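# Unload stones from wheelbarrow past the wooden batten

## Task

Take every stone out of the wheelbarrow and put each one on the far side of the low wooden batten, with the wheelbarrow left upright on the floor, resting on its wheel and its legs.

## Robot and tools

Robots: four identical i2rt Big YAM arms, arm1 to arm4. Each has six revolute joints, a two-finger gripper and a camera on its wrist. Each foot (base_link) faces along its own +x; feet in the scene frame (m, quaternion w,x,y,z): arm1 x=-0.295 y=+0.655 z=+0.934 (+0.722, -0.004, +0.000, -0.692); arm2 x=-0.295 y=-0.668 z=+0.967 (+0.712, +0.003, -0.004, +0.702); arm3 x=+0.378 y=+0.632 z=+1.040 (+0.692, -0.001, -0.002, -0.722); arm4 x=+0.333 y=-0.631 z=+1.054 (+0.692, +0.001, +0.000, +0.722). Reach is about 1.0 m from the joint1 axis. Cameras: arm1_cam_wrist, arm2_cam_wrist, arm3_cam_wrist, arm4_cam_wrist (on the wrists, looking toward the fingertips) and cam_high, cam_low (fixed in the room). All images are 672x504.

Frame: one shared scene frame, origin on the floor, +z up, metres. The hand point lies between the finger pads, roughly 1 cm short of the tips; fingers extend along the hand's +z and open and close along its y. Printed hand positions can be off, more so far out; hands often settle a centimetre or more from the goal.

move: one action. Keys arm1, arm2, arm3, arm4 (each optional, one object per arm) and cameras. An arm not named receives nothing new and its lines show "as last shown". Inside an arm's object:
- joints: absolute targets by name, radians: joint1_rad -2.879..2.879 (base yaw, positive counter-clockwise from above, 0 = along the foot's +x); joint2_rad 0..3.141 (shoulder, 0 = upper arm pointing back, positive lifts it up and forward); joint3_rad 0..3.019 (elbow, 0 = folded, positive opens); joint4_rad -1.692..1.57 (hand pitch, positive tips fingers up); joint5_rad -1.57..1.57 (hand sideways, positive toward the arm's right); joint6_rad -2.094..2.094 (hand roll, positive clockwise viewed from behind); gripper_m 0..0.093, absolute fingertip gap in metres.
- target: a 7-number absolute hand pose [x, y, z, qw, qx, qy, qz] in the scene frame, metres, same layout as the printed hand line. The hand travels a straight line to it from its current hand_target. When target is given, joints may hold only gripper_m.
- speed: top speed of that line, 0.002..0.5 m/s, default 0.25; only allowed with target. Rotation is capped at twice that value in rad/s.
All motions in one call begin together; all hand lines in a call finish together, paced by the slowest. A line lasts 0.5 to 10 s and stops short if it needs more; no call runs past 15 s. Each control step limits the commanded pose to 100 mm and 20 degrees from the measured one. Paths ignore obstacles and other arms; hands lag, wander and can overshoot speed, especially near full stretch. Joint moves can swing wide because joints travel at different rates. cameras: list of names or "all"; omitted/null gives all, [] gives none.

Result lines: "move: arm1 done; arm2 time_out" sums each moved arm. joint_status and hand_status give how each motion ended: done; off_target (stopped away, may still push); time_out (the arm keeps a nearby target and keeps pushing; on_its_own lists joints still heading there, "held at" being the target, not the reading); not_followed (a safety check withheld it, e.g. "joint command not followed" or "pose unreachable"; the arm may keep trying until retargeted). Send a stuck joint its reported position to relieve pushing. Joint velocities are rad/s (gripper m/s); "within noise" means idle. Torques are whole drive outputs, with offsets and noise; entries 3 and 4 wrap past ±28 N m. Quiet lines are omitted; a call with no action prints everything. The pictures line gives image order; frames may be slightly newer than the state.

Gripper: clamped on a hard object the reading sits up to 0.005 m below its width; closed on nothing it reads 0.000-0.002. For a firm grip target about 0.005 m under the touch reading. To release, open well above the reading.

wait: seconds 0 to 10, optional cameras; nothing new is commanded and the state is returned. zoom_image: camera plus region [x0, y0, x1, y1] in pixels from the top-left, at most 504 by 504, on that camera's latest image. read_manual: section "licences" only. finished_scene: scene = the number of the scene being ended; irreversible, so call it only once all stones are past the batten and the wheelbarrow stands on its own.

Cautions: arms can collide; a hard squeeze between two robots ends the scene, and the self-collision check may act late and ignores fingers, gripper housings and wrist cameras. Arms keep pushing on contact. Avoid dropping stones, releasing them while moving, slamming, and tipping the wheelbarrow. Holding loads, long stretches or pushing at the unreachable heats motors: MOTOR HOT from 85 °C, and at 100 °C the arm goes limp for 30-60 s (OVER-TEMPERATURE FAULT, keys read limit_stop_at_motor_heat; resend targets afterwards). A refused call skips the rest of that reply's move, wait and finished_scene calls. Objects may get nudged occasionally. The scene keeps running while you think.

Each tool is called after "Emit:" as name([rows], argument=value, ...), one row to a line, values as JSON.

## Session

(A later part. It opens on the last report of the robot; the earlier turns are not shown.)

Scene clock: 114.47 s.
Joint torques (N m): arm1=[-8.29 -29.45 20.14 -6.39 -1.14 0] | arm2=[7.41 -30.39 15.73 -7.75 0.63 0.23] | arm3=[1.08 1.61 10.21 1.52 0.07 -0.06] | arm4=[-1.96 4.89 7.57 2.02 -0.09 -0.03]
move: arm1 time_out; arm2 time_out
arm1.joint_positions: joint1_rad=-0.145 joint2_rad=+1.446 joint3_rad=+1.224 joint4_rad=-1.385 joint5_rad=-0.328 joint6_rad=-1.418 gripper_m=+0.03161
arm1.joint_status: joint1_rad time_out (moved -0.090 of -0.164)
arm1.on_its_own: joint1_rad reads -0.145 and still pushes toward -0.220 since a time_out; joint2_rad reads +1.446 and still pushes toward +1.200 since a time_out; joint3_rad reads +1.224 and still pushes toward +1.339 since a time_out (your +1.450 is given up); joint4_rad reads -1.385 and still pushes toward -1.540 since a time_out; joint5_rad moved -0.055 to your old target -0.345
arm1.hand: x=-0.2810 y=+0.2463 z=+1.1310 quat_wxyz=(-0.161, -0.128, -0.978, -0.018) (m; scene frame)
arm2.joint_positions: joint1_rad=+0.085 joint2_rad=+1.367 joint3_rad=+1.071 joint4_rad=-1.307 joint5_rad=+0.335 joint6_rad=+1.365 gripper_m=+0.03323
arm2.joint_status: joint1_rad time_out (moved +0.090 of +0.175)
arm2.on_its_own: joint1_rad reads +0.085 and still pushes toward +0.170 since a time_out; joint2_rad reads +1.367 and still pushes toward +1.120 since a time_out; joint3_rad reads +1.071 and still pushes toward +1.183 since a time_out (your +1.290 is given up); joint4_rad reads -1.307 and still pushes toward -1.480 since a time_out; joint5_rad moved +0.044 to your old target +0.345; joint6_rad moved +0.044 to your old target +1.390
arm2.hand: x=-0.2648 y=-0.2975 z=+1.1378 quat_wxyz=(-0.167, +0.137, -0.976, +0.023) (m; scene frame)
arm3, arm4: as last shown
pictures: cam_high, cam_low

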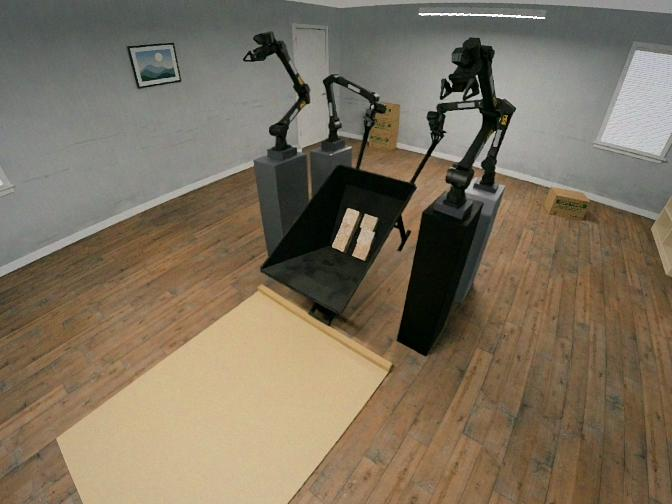

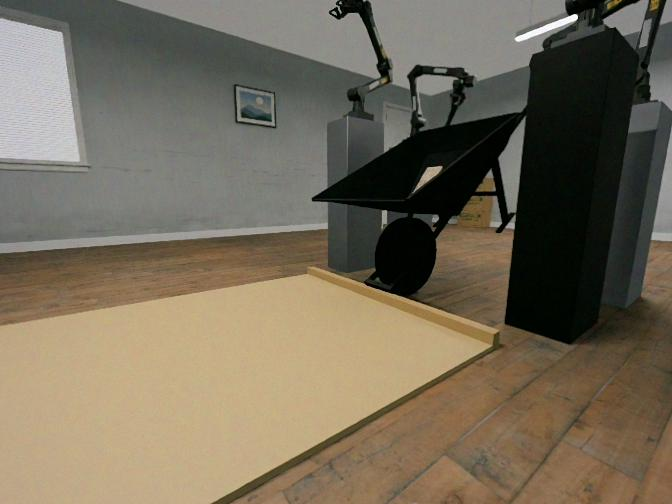

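Emit:
move(arm1={"joints": {"joint1_rad": -0.402, "joint2_rad": 1.41, "joint3_rad": 1.27, "joint4_rad": -1.27, "joint5_rad": -0.245, "joint6_rad": -1.75}}, arm2={"joints": {"joint1_rad": 0.407, "joint2_rad": 1.372, "joint3_rad": 1.128, "joint4_rad": -1.19, "joint5_rad": 0.2415, "joint6_rad": 1.75}}, cameras=["cam_high", "cam_low"])

Emit:
zoom_image(camera="cam_low", region=[340, 190, 480, 310])

Scene clock: 121.73 s.
Joint torques (N m): arm1=[-1.32 -20.6 18.04 -0.29 -1.41 -0.45] | arm2=[0.79 -20.48 13.24 -0.9 0.5 0.34] | arm3=[1.08 1.67 10.21 1.52 0.07 -0.06] | arm4=[-2.08 4.89 7.58 2.02 -0.09 -0.03]
move: arm1 off_target; arm2 off_target
arm1.joint_positions: joint1_rad=-0.411 joint2_rad=+1.531 joint3_rad=+1.173 joint4_rad=-1.259 joint5_rad=-0.219 joint6_rad=-1.705 gripper_m=+0.03161
arm1.joint_status: joint3_rad off_target (ended at +1.173, target +1.270); joint6_rad off_target (ended at -1.705, target -1.750); the others done
arm1.on_its_own: joint3_rad reads +1.173 and still pushes toward +1.270 since a time_out
arm1.hand: x=-0.4116 y=+0.2494 z=+1.0736 quat_wxyz=(-0.110, -0.118, -0.987, +0.008) (m; scene frame)
arm2.joint_positions: joint1_rad=+0.399 joint2_rad=+1.481 joint3_rad=+1.043 joint4_rad=-1.175 joint5_rad=+0.232 joint6_rad=+1.713 gripper_m=+0.03304
arm2.joint_status: joint6_rad off_target (ended at +1.713, target +1.750); the others done
arm2.hand: x=-0.4055 y=-0.2917 z=+1.0809 quat_wxyz=(-0.119, +0.122, -0.985, -0.014) (m; scene frame)
arm3, arm4: as last shown
pictures: cam_high, cam_low

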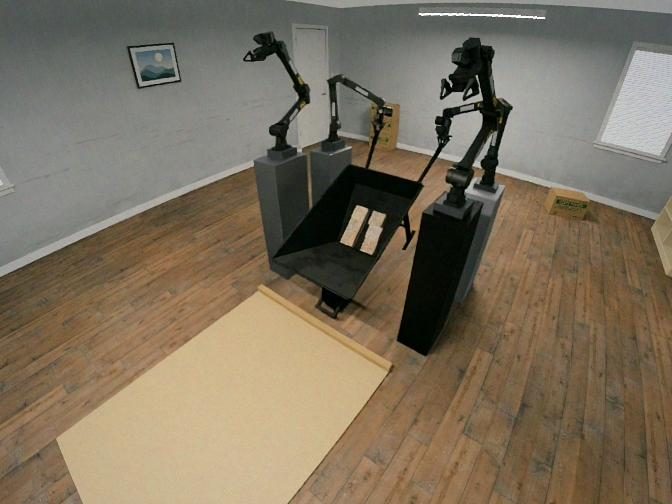

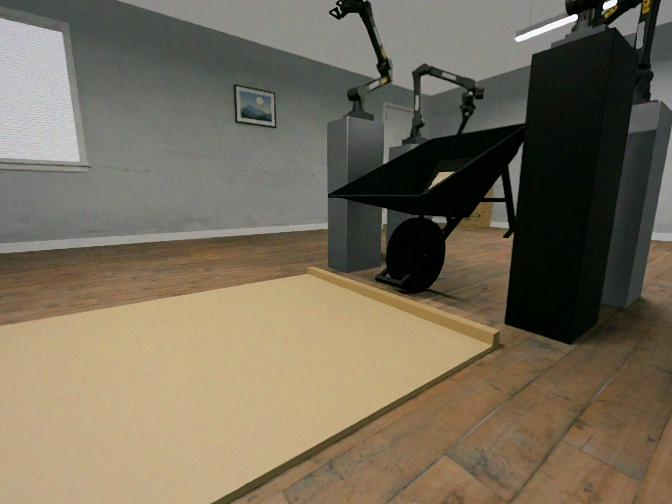

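Scaled by 3.600 from the camera's 672x504 image, which has a finer 960x720 frame.

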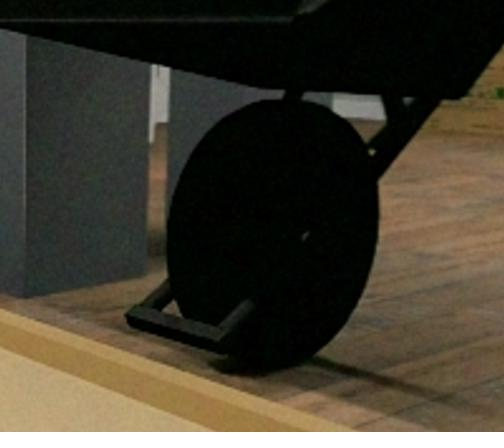

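Emit:
move(arm1={"target": [-0.205, 0.247, 1.255, 0.1730, 0.0526, 0.9815, -0.0627], "speed": 0.12}, arm2={"target": [-0.20, -0.295, 1.262, 0.1730, -0.0526, 0.9815, 0.0627], "speed": 0.12}, cameras=["cam_high", "cam_low"])

Emit:
zoom_image(camera="cam_low", region=[300, 120, 540, 310])

Emit:
zoom_image(camera="cam_high", region=[240, 130, 470, 330])

Scene clock: 126.17 s.
Joint torques (N m): arm1=[4.66 -19.14 16.57 -2.24 -3.86 -0.29] | arm2=[-7.18 -21.66 12.36 -3.07 2.94 0.29] | arm3=[1.14 1.61 10.21 1.52 0.07 -0.06] | arm4=[-2.02 4.89 7.57 2.02 -0.09 -0.03]
move: arm1 off_target; arm2 off_target
arm1.joint_positions: joint1_rad=-0.157 joint2_rad=+1.421 joint3_rad=+1.141 joint4_rad=-1.294 joint5_rad=-0.268 joint6_rad=-1.461 gripper_m=+0.03161
arm1.hand: x=-0.2946 y=+0.2546 z=+1.1065 quat_wxyz=(-0.132, -0.110, -0.985, +0.002) (m; scene frame)
arm1.hand_target: x=-0.2484 y=+0.2563 z=+1.1847 quat_wxyz=(-0.175, -0.051, -0.981, +0.062) (m; scene frame)
arm1.hand_status: off_target (0.174 m and 10.7 deg from the pose sent, 0.275 m and 12.2 deg at the start; pose on its path clipped on 72 of 77 steps)
arm2.joint_positions: joint1_rad=+0.091 joint2_rad=+1.373 joint3_rad=+1.043 joint4_rad=-1.233 joint5_rad=+0.267 joint6_rad=+1.404 gripper_m=+0.03304
arm2.hand: x=-0.2789 y=-0.2901 z=+1.1220 quat_wxyz=(-0.135, +0.120, -0.984, -0.002) (m; scene frame)
arm2.hand_target: x=-0.2355 y=-0.2973 z=+1.1993 quat_wxyz=(-0.176, +0.051, -0.981, -0.062) (m; scene frame)
arm2.hand_status: off_target (0.161 m and 11.3 deg from the pose sent, 0.274 m and 11.5 deg at the start; pose on its path clipped on 61 of 77 steps)
arm3.joint_positions: joint1_rad=+1.491 joint2_rad=+0.644 joint3_rad=+1.375 joint4_rad=-1.400 joint5_rad=+0.039 joint6_rad=+0.187 gripper_m=+0.09399
arm3.hand: x=+0.6111 y=+0.5984 z=+1.5554 quat_wxyz=(-0.437, -0.146, -0.887, +0.005) (m; scene frame)
arm4.joint_positions: joint1_rad=-1.486 joint2_rad=+0.500 joint3_rad=+1.387 joint4_rad=-1.192 joint5_rad=+0.251 joint6_rad=+0.128 gripper_m=+0.09398
arm4.hand: x=+0.5304 y=-0.6503 z=+1.6500 quat_wxyz=(-0.595, -0.075, -0.800, +0.025) (m; scene frame)
pictures: cam_high, cam_low

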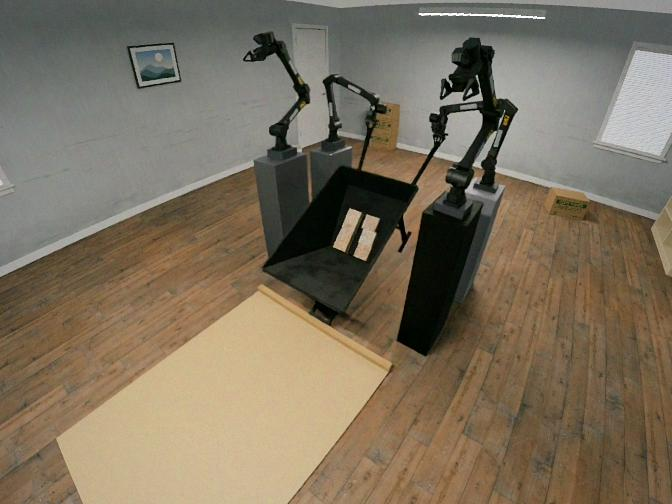

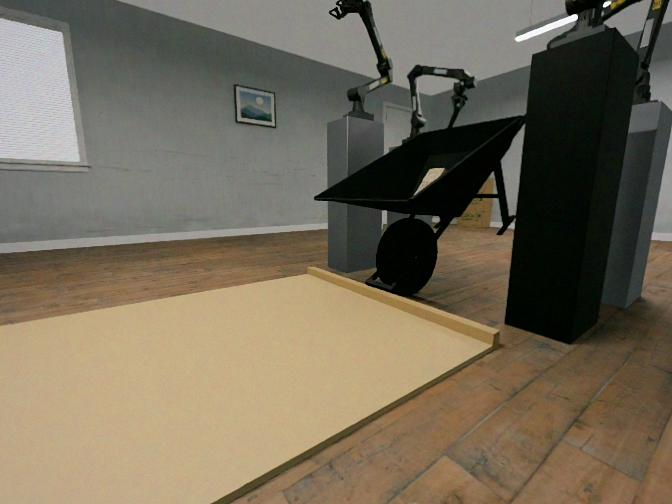

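Scaled by 2.100 from the camera's 672x504 image, which has a finer 960x720 frame.

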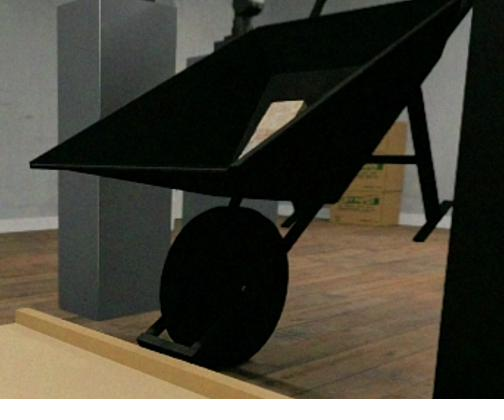

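Scaled by 2.191 from the camera's 672x504 image, which has a finer 960x720 frame.

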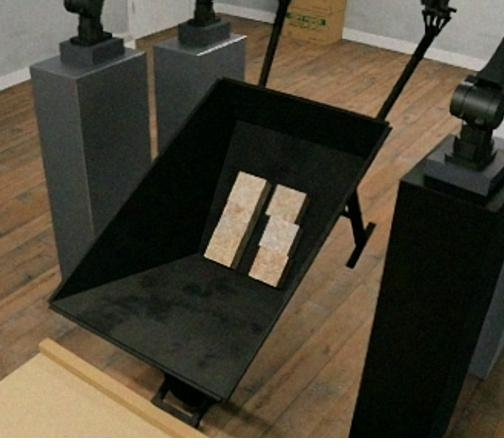

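Emit:
move(arm1={"joints": {"joint1_rad": -0.27, "joint2_rad": 1.293, "joint3_rad": 1.45, "joint4_rad": -1.55, "joint5_rad": -0.258, "joint6_rad": -1.6}}, arm2={"joints": {"joint1_rad": 0.25, "joint2_rad": 1.223, "joint3_rad": 1.30, "joint4_rad": -1.48, "joint5_rad": 0.257, "joint6_rad": 1.6}}, cameras=["cam_high", "cam_low"])

Emit:
zoom_image(camera="cam_low", region=[300, 120, 540, 310])

Emit:
zoom_image(camera="cam_high", region=[240, 130, 470, 330])

Scene clock: 132.20 s.
Joint torques (N m): arm1=[-1.44 -19.37 20.1 -1.68 -1.67 -0.4] | arm2=[0.03 -18.96 16.05 -2.45 0.74 0.28] | arm3=[1.14 1.67 10.21 1.52 0.07 -0.06] | arm4=[-2.02 4.84 7.61 1.99 -0.09 -0.03]
Heat: arm1: hottest joint3_rad 48 °C; arm2: hottest joint3_rad 48 °C; arm3: hottest joint3_rad 41 °C; arm4: hottest joint3_rad 39 °C.
move: arm1 time_out; arm2 time_out
arm1.joint_positions: joint1_rad=-0.278 joint2_rad=+1.412 joint3_rad=+1.331 joint4_rad=-1.503 joint5_rad=-0.227 joint6_rad=-1.572 gripper_m=+0.03161
arm1.joint_status: joint3_rad time_out (moved +0.190 of +0.309); joint5_rad time_out (moved +0.041 of +0.010); the others done
arm1.on_its_own: joint3_rad reads +1.331 and still pushes toward +1.444 since a time_out; joint5_rad reads -0.227 and still pushes toward -0.258 since a time_out
arm1.hand: x=-0.3513 y=+0.2520 z=+1.1797 quat_wxyz=(-0.111, -0.116, -0.987, +0.010) (m; scene frame)
arm2.joint_positions: joint1_rad=+0.248 joint2_rad=+1.328 joint3_rad=+1.188 joint4_rad=-1.427 joint5_rad=+0.243 joint6_rad=+1.569 gripper_m=+0.03297
arm2.joint_status: joint3_rad time_out (moved +0.145 of +0.257); the others done
arm2.on_its_own: joint3_rad reads +1.188 and still pushes toward +1.300 since a time_out
arm2.hand: x=-0.3421 y=-0.2950 z=+1.1903 quat_wxyz=(-0.121, +0.116, -0.986, -0.020) (m; scene frame)
arm3, arm4: as last shown
pictures: cam_high, cam_low

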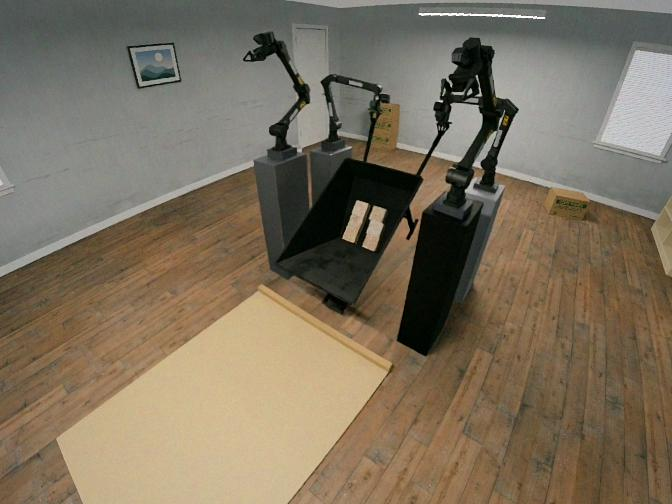

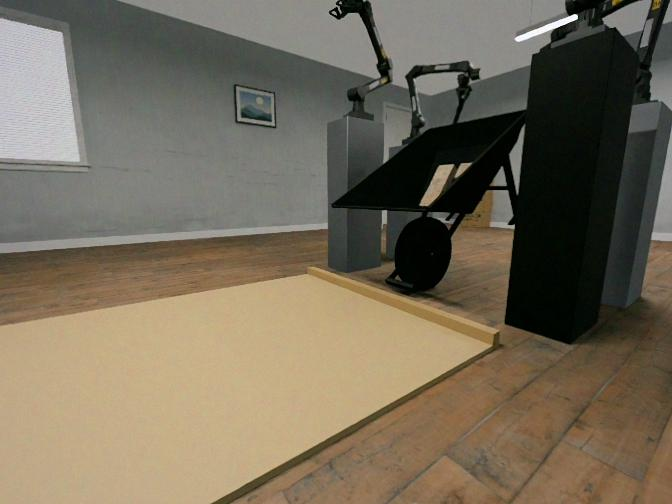

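Scaled by 2.100 from the camera's 672x504 image, which has a finer 960x720 frame.

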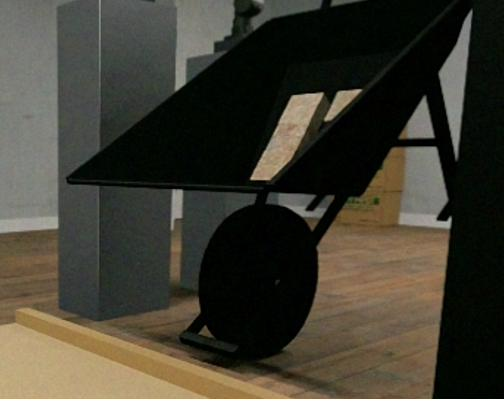

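Scaled by 2.191 from the camera's 672x504 image, which has a finer 960x720 frame.

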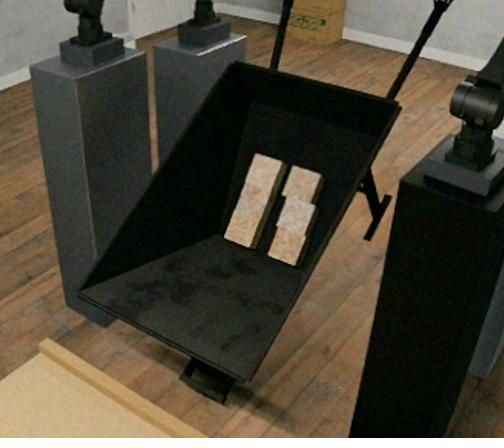

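Emit:
move(arm1={"target": [-0.18, 0.249, 1.32, 0.2579, 0.0397, 0.9626, -0.0716], "speed": 0.1}, arm2={"target": [-0.175, -0.295, 1.327, 0.2579, -0.0397, 0.9626, 0.0716], "speed": 0.1}, cameras=["cam_high", "cam_low"])

Emit:
zoom_image(camera="cam_low", region=[300, 120, 540, 310])

Emit:
zoom_image(camera="cam_high", region=[240, 130, 470, 330])

Scene clock: 137.43 s.
Joint torques (N m): arm1=[0.97 -19.25 18.88 -0.43 -3.27 -0.56] | arm2=[-2.49 -20.13 15.68 -1.29 2.5 0.52] | arm3=[1.03 1.67 10.21 1.54 0.07 -0.06] | arm4=[-2.02 4.89 7.6 2.02 -0.09 -0.03]
move: arm1 off_target; arm2 off_target
arm1.joint_positions: joint1_rad=-0.033 joint2_rad=+1.404 joint3_rad=+1.329 joint4_rad=-1.492 joint5_rad=-0.442 joint6_rad=-1.348 gripper_m=+0.03159
arm1.hand: x=-0.2166 y=+0.2494 z=+1.1939 quat_wxyz=(-0.216, -0.103, -0.971, -0.020) (m; scene frame)
arm1.hand_target: x=-0.1917 y=+0.2580 z=+1.2841 quat_wxyz=(-0.258, -0.038, -0.963, +0.072) (m; scene frame)
arm1.hand_status: off_target (0.131 m and 13.7 deg from the pose sent, 0.221 m and 20.5 deg at the start; pose on its path clipped on 75 of 81 steps)
arm2.joint_positions: joint1_rad=-0.039 joint2_rad=+1.319 joint3_rad=+1.188 joint4_rad=-1.422 joint5_rad=+0.435 joint6_rad=+1.299 gripper_m=+0.03332
arm2.hand: x=-0.2029 y=-0.2989 z=+1.2047 quat_wxyz=(-0.215, +0.103, -0.971, +0.022) (m; scene frame)
arm2.hand_target: x=-0.1832 y=-0.3043 z=+1.2956 quat_wxyz=(-0.258, +0.038, -0.963, -0.072) (m; scene frame)
arm2.hand_status: off_target (0.126 m and 13.9 deg from the pose sent, 0.216 m and 19.0 deg at the start; pose on its path clipped on 68 of 81 steps)
arm3, arm4: as last shown
pictures: cam_high, cam_low

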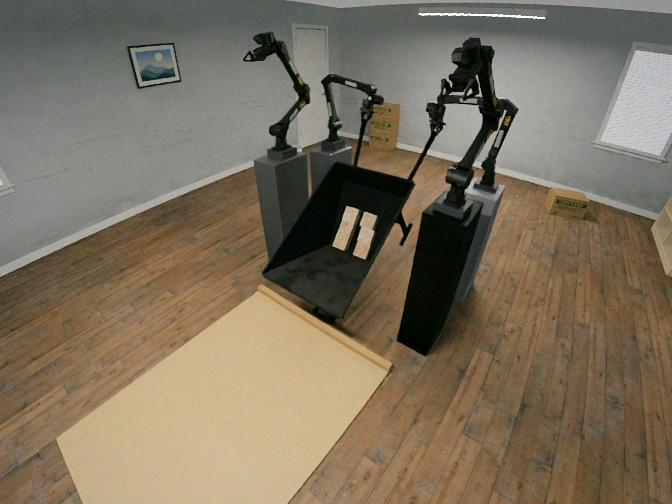

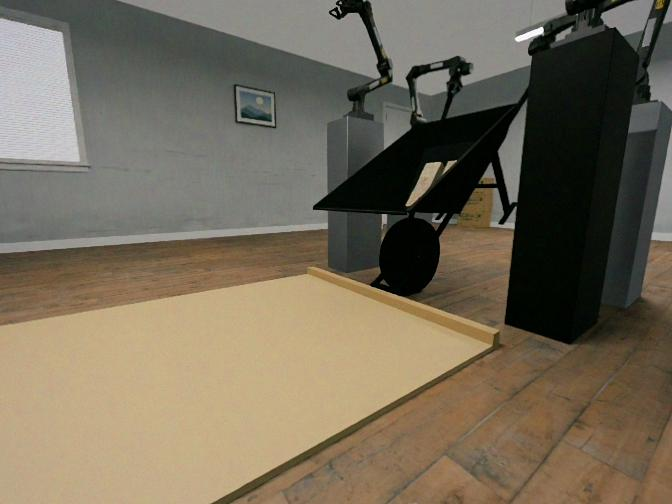

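Scaled by 2.100 from the camera's 672x504 image, which has a finer 960x720 frame.

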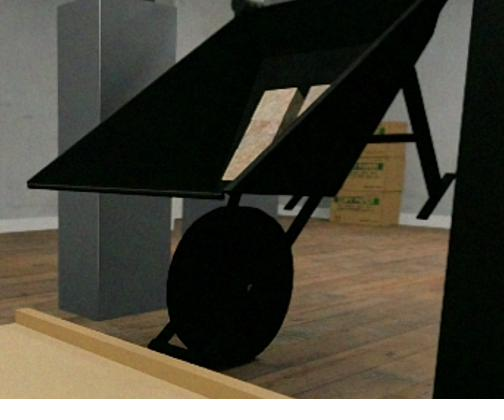

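Scaled by 2.191 from the camera's 672x504 image, which has a finer 960x720 frame.

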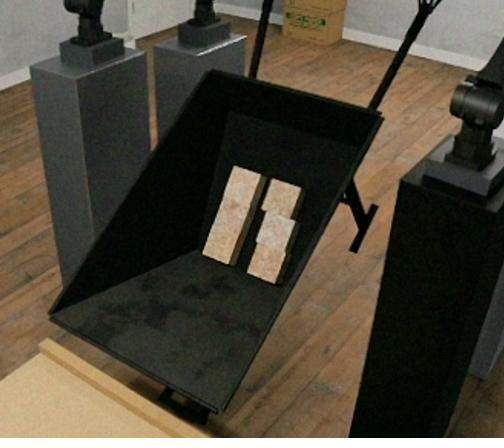

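Emit:
move(arm1={"joints": {"joint1_rad": -0.02, "joint2_rad": 1.27, "joint3_rad": 1.56, "joint4_rad": -1.6, "joint5_rad": -0.48, "joint6_rad": -1.33}}, arm2={"joints": {"joint1_rad": -0.02, "joint2_rad": 1.19, "joint3_rad": 1.40, "joint4_rad": -1.53, "joint5_rad": 0.48, "joint6_rad": 1.33}}, cameras=["cam_high", "cam_low"])

Emit:
zoom_image(camera="cam_low", region=[300, 120, 540, 310])

Emit:
zoom_image(camera="cam_high", region=[240, 130, 470, 330])

Scene clock: 140.60 s.
Joint torques (N m): arm1=[-0.67 -19.84 20.36 -1.65 -2.64 -0.31] | arm2=[0.03 -18.73 16.28 -2.47 1.95 0.36] | arm3=[1.14 1.61 10.19 1.54 0.07 -0.06] | arm4=[-1.96 4.84 7.6 2.03 -0.09 -0.03]
move: arm1 time_out; arm2 time_out
arm1.joint_positions: joint1_rad=-0.036 joint2_rad=+1.398 joint3_rad=+1.394 joint4_rad=-1.552 joint5_rad=-0.426 joint6_rad=-1.314 gripper_m=+0.03160
arm1.joint_status: joint3_rad time_out (moved +0.064 of +0.231); joint5_rad time_out (moved +0.015 of -0.038); the others done
arm1.on_its_own: joint3_rad reads +1.394 and still pushes toward +1.506 since a time_out; joint5_rad reads -0.426 and still pushes toward -0.480 since a time_out
arm1.hand: x=-0.2204 y=+0.2481 z=+1.2198 quat_wxyz=(-0.209, -0.120, -0.970, -0.017) (m; scene frame)
arm2.joint_positions: joint1_rad=-0.020 joint2_rad=+1.298 joint3_rad=+1.227 joint4_rad=-1.474 joint5_rad=+0.435 joint6_rad=+1.293 gripper_m=+0.03332
arm2.joint_status: joint3_rad time_out (moved +0.039 of +0.212); joint4_rad time_out (moved -0.052 of -0.108); joint5_rad time_out (moved +0.000 of +0.045); joint6_rad time_out (moved -0.006 of +0.031); the others done
arm2.on_its_own: joint3_rad reads +1.227 and still pushes toward +1.339 since a time_out; joint4_rad reads -1.474 and still pushes toward -1.530 since a time_out; joint5_rad reads +0.435 and still pushes toward +0.480 since a time_out; joint6_rad reads +1.293 and still pushes toward +1.330 since a time_out
arm2.hand: x=-0.2102 y=-0.3014 z=+1.2268 quat_wxyz=(-0.216, +0.115, -0.969, +0.017) (m; scene frame)
arm3, arm4: as last shown
pictures: cam_high, cam_low

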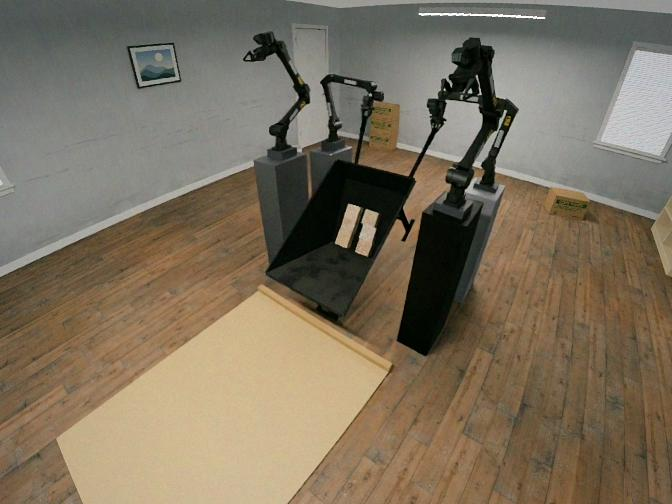

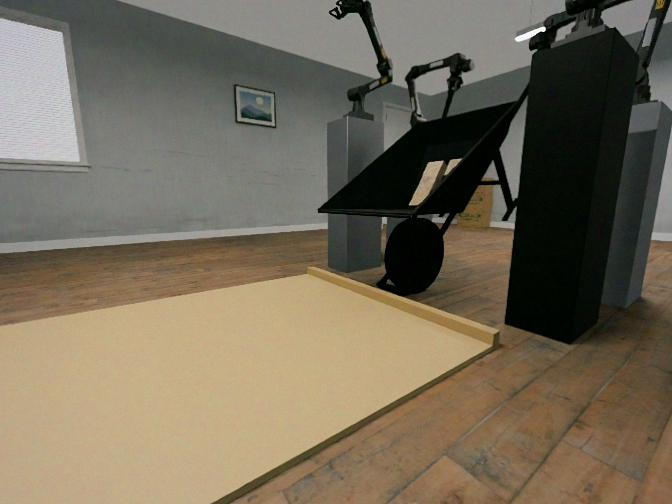

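Scaled by 2.100 from the camera's 672x504 image, which has a finer 960x720 frame.

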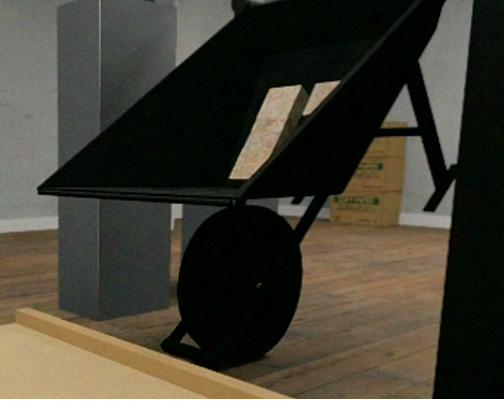

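Scaled by 2.191 from the camera's 672x504 image, which has a finer 960x720 frame.

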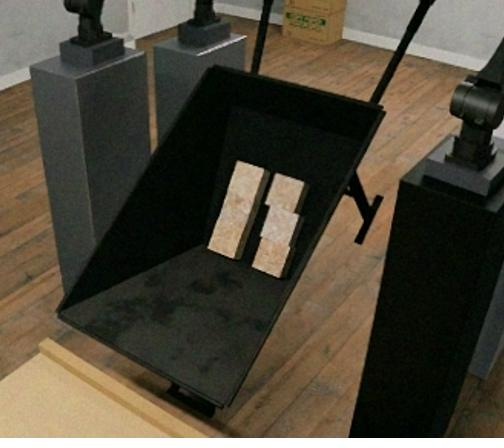

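Emit:
move(arm1={"joints": {"joint1_rad": 0.02, "joint2_rad": 1.13, "joint3_rad": 1.56, "joint4_rad": -1.6, "joint5_rad": -0.48, "joint6_rad": -1.33}}, arm2={"joints": {"joint1_rad": -0.06, "joint2_rad": 1.03, "joint3_rad": 1.40, "joint4_rad": -1.53, "joint5_rad": 0.48, "joint6_rad": 1.33}}, cameras=["cam_high", "cam_low"])

Emit:
zoom_image(camera="cam_low", region=[300, 120, 540, 310])

Emit:
zoom_image(camera="cam_high", region=[240, 130, 470, 330])

Scene clock: 144.00 s.
Joint torques (N m): arm1=[0.67 -22.48 20.46 -2.51 -2.68 -0.43] | arm2=[-1.38 -21.77 16.54 -3.33 1.97 0.36] | arm3=[1.08 1.67 10.21 1.52 0.07 -0.06] | arm4=[-1.96 4.78 7.6 2.03 -0.1 -0.03]
move: arm1 time_out; arm2 time_out
arm1.joint_positions: joint1_rad=-0.012 joint2_rad=+1.305 joint3_rad=+1.438 joint4_rad=-1.523 joint5_rad=-0.426 joint6_rad=-1.297 gripper_m=+0.03160
arm1.joint_status: joint2_rad time_out (moved -0.092 of -0.268); joint3_rad time_out (moved +0.044 of +0.166); joint4_rad time_out (moved +0.029 of -0.048); joint5_rad time_out (moved +0.000 of -0.054); the others done
arm1.on_its_own: joint2_rad reads +1.305 and still pushes toward +1.130 since a time_out; joint3_rad reads +1.438 and still pushes toward +1.550 since a time_out; joint4_rad reads -1.523 and still pushes toward -1.600 since a time_out; joint5_rad reads -0.426 and still pushes toward -0.480 since a time_out
arm1.hand: x=-0.2103 y=+0.2512 z=+1.2738 quat_wxyz=(-0.219, -0.098, -0.969, +0.058) (m; scene frame)
arm2.joint_positions: joint1_rad=-0.044 joint2_rad=+1.192 joint3_rad=+1.269 joint4_rad=-1.445 joint5_rad=+0.433 joint6_rad=+1.290 gripper_m=+0.03268
arm2.joint_status: joint2_rad time_out (moved -0.106 of -0.268); joint3_rad time_out (moved +0.042 of +0.173); joint4_rad time_out (moved +0.029 of -0.056); joint5_rad time_out (moved -0.002 of +0.045); joint6_rad time_out (moved -0.003 of +0.037); the others done
arm2.on_its_own: joint2_rad reads +1.192 and still pushes toward +1.030 since a time_out; joint3_rad reads +1.269 and still pushes toward +1.381 since a time_out; joint4_rad reads -1.445 and still pushes toward -1.530 since a time_out; joint5_rad reads +0.433 and still pushes toward +0.480 since a time_out; joint6_rad reads +1.290 and still pushes toward +1.330 since a time_out
arm2.hand: x=-0.2018 y=-0.3040 z=+1.2819 quat_wxyz=(-0.229, +0.085, -0.968, -0.066) (m; scene frame)
arm3, arm4: as last shown
pictures: cam_high, cam_low

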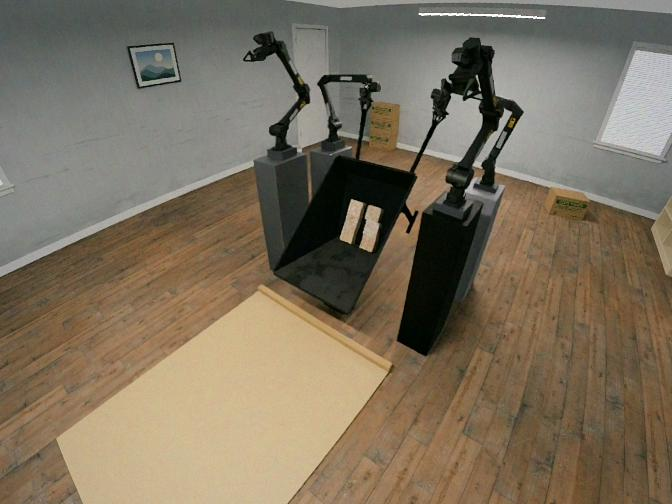

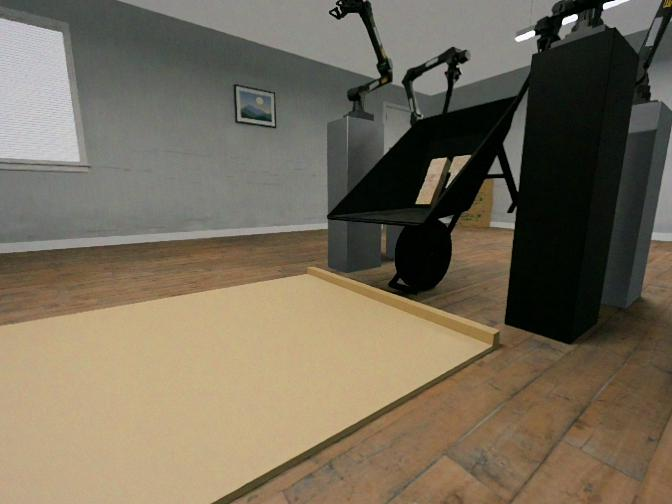

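Scaled by 2.100 from the camera's 672x504 image, which has a finer 960x720 frame.

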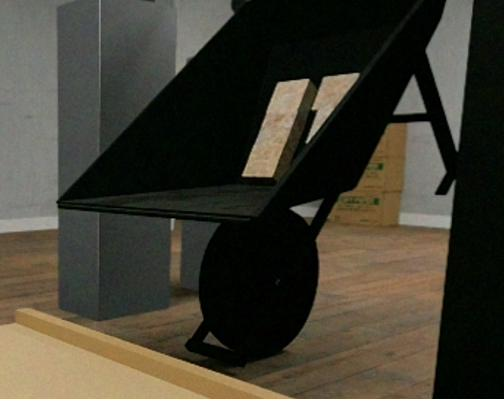

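Scaled by 2.191 from the camera's 672x504 image, which has a finer 960x720 frame.

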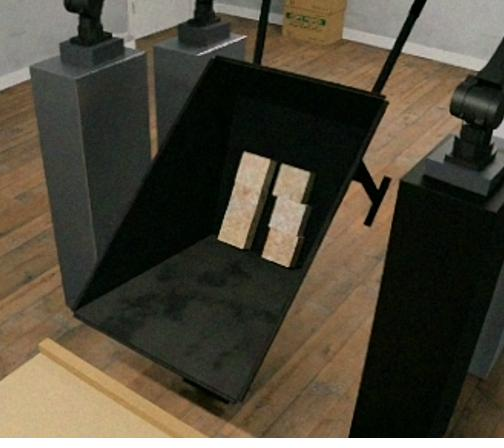

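Emit:
move(arm1={"joints": {"joint1_rad": 0.25, "joint2_rad": 1.30, "joint3_rad": 1.70, "joint4_rad": -1.5, "joint5_rad": -0.62, "joint6_rad": -1.14}}, arm2={"joints": {"joint1_rad": -0.31, "joint2_rad": 1.20, "joint3_rad": 1.53, "joint4_rad": -1.41, "joint5_rad": 0.61, "joint6_rad": 1.14}}, cameras=["cam_high", "cam_low", "arm3_cam_wrist"])

Emit:
zoom_image(camera="cam_low", region=[300, 120, 540, 310])

Emit:
zoom_image(camera="cam_high", region=[240, 130, 470, 330])

Scene clock: 148.03 s.
Joint torques (N m): arm1=[1.14 -14.27 20.46 1.44 -3.6 -0.35] | arm2=[-3.37 -14.33 16.62 0.46 2.72 0.29] | arm3=[1.08 1.67 10.21 1.52 0.07 -0.06] | arm4=[-2.02 4.84 7.58 2.02 -0.09 -0.03]
Heat: arm1: hottest joint3_rad 53 °C; arm2: hottest joint3_rad 51 °C; arm3: hottest joint3_rad 41 °C; arm4: hottest joint3_rad 39 °C.
move: arm1 time_out; arm2 time_out
arm1.joint_positions: joint1_rad=+0.212 joint2_rad=+1.361 joint3_rad=+1.573 joint4_rad=-1.521 joint5_rad=-0.540 joint6_rad=-1.116 gripper_m=+0.03159
arm1.joint_status: joint3_rad time_out (moved +0.135 of +0.262); joint5_rad time_out (moved -0.114 of -0.194); the others done
arm1.on_its_own: joint3_rad reads +1.573 and still pushes toward +1.686 since a time_out; joint5_rad reads -0.540 and still pushes toward -0.616 since a time_out
arm1.hand: x=-0.0972 y=+0.2534 z=+1.3173 quat_wxyz=(-0.289, -0.060, -0.955, +0.029) (m; scene frame)
arm2.joint_positions: joint1_rad=-0.272 joint2_rad=+1.256 joint3_rad=+1.401 joint4_rad=-1.421 joint5_rad=+0.545 joint6_rad=+1.109 gripper_m=+0.03264
arm2.joint_status: joint3_rad time_out (moved +0.132 of +0.261); joint5_rad time_out (moved +0.112 of +0.177); the others done
arm2.on_its_own: joint3_rad reads +1.401 and still pushes toward +1.513 since a time_out; joint5_rad reads +0.545 and still pushes toward +0.610 since a time_out
arm2.hand: x=-0.0940 y=-0.3021 z=+1.3257 quat_wxyz=(-0.300, +0.043, -0.952, -0.039) (m; scene frame)
arm3, arm4: as last shown
pictures: arm3_cam_wrist, cam_high, cam_low
camera_calibration:
arm3_cam_wrist: T_world_to_cam=[[-0.251582, -0.961296, -0.112322, 0.905465], [-0.924651, 0.273012, -0.26549, 0.821394], [0.28588, 0.0370663, -0.957548, 1.41375], [0, 0, 0, 1]]

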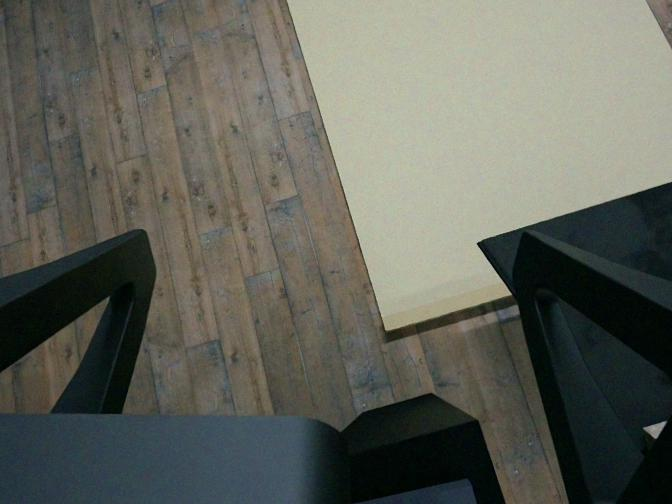

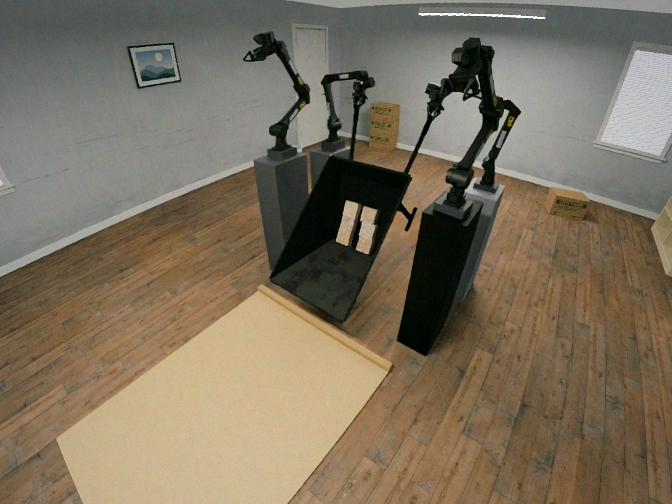

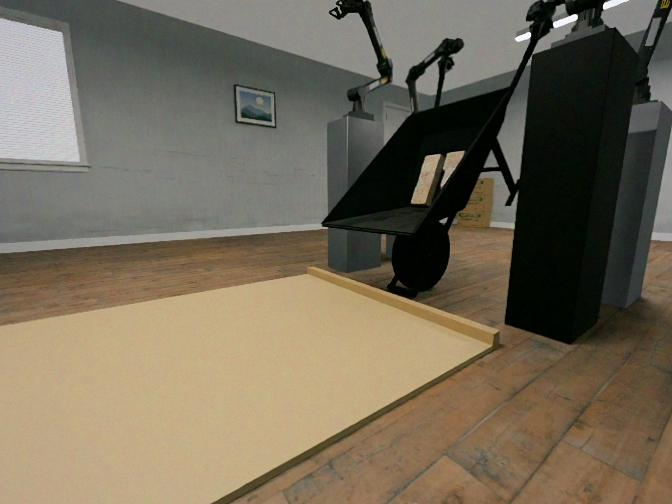

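Scaled by 2.100 from the camera's 672x504 image, which has a finer 960x720 frame.

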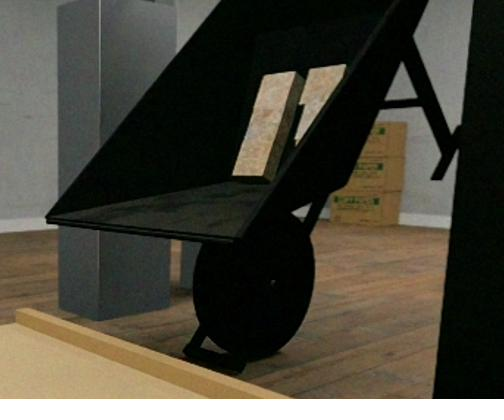

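Scaled by 2.191 from the camera's 672x504 image, which has a finer 960x720 frame.

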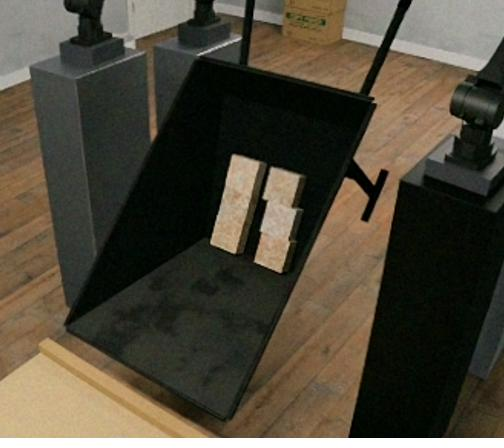

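Emit:
move(arm1={"target": [0.08, 0.25, 1.42, 0.3814, 0.0135, 0.9208, -0.0808], "speed": 0.1}, arm2={"target": [0.085, -0.299, 1.427, 0.3814, -0.0135, 0.9208, 0.0808], "speed": 0.1}, cameras=["cam_high", "cam_low", "arm1_cam_wrist"])

Emit:
zoom_image(camera="cam_low", region=[300, 120, 540, 310])

Emit:
zoom_image(camera="cam_high", region=[240, 130, 470, 330])

Scene clock: 154.10 s.
Joint torques (N m): arm1=[4.07 -8.18 20.9 4.64 -2.35 -0.06] | arm2=[-5.77 -8.82 15.9 3.81 1.51 -0.03] | arm3=[1.14 1.61 10.22 1.55 0.07 -0.06] | arm4=[-2.02 4.95 7.6 2 -0.09 -0.03]
move: arm1 off_target; arm2 off_target
arm1.joint_positions: joint1_rad=+0.462 joint2_rad=+1.429 joint3_rad=+1.739 joint4_rad=-1.399 joint5_rad=-0.486 joint6_rad=-0.800 gripper_m=+0.03159
arm1.hand: x=+0.0208 y=+0.2547 z=+1.3662 quat_wxyz=(-0.323, -0.067, -0.943, +0.050) (m; scene frame)
arm1.hand_target: x=+0.0713 y=+0.2595 z=+1.4171 quat_wxyz=(-0.382, -0.009, -0.921, +0.080) (m; scene frame)
arm1.hand_status: off_target (0.080 m and 10.0 deg from the pose sent, 0.205 m and 13.8 deg at the start; pose on its path clipped on 68 of 100 steps)
arm2.joint_positions: joint1_rad=-0.557 joint2_rad=+1.348 joint3_rad=+1.594 joint4_rad=-1.292 joint5_rad=+0.458 joint6_rad=+0.729 gripper_m=+0.03265
arm2.hand: x=+0.0326 y=-0.3020 z=+1.3813 quat_wxyz=(-0.332, +0.067, -0.939, -0.054) (m; scene frame)
arm2.hand_target: x=+0.0781 y=-0.3056 z=+1.4253 quat_wxyz=(-0.382, +0.014, -0.921, -0.079) (m; scene frame)
arm2.hand_status: off_target (0.070 m and 9.2 deg from the pose sent, 0.206 m and 11.6 deg at the start; pose on its path clipped on 61 of 100 steps)
arm3, arm4: as last shown
pictures: arm1_cam_wrist, cam_high, cam_low
camera_calibration:
arm1_cam_wrist: T_world_to_cam=[[-0.16225, -0.985962, 0.0394178, 0.201591], [-0.986129, 0.160602, -0.041919, 0.0431432], [0.0349999, -0.0456724, -0.998343, 1.49805], [0, 0, 0, 1]]

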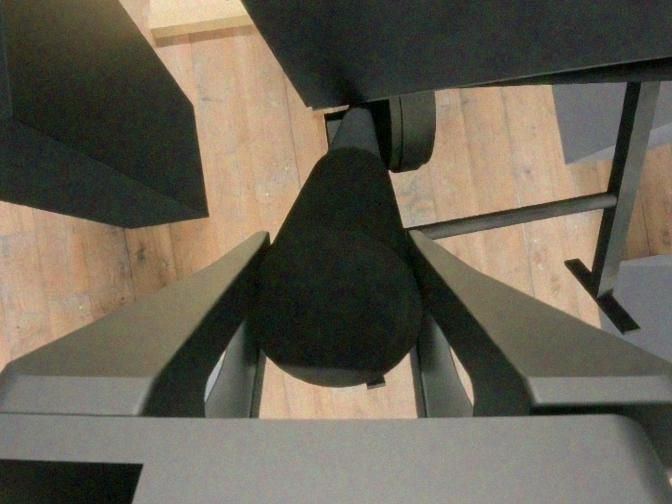

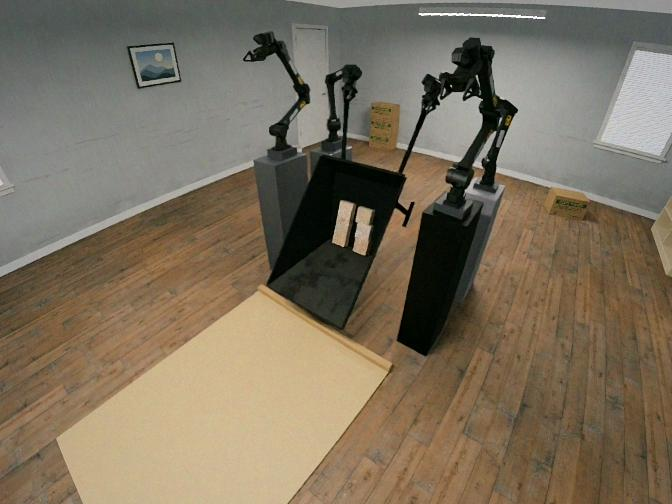

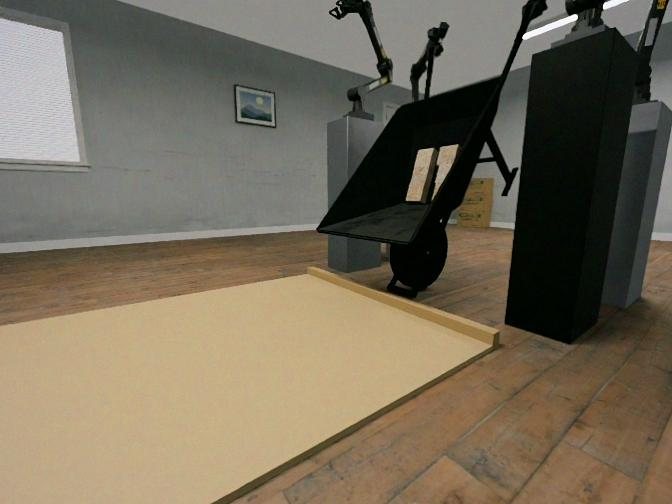

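Scaled by 2.100 from the camera's 672x504 image, which has a finer 960x720 frame.

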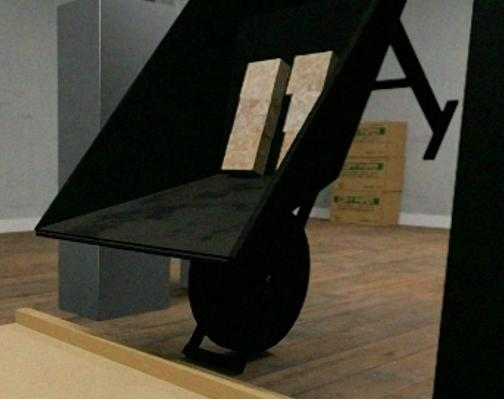

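Scaled by 2.191 from the camera's 672x504 image, which has a finer 960x720 frame.

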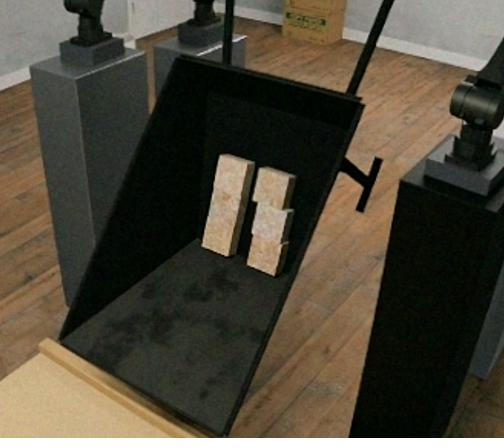

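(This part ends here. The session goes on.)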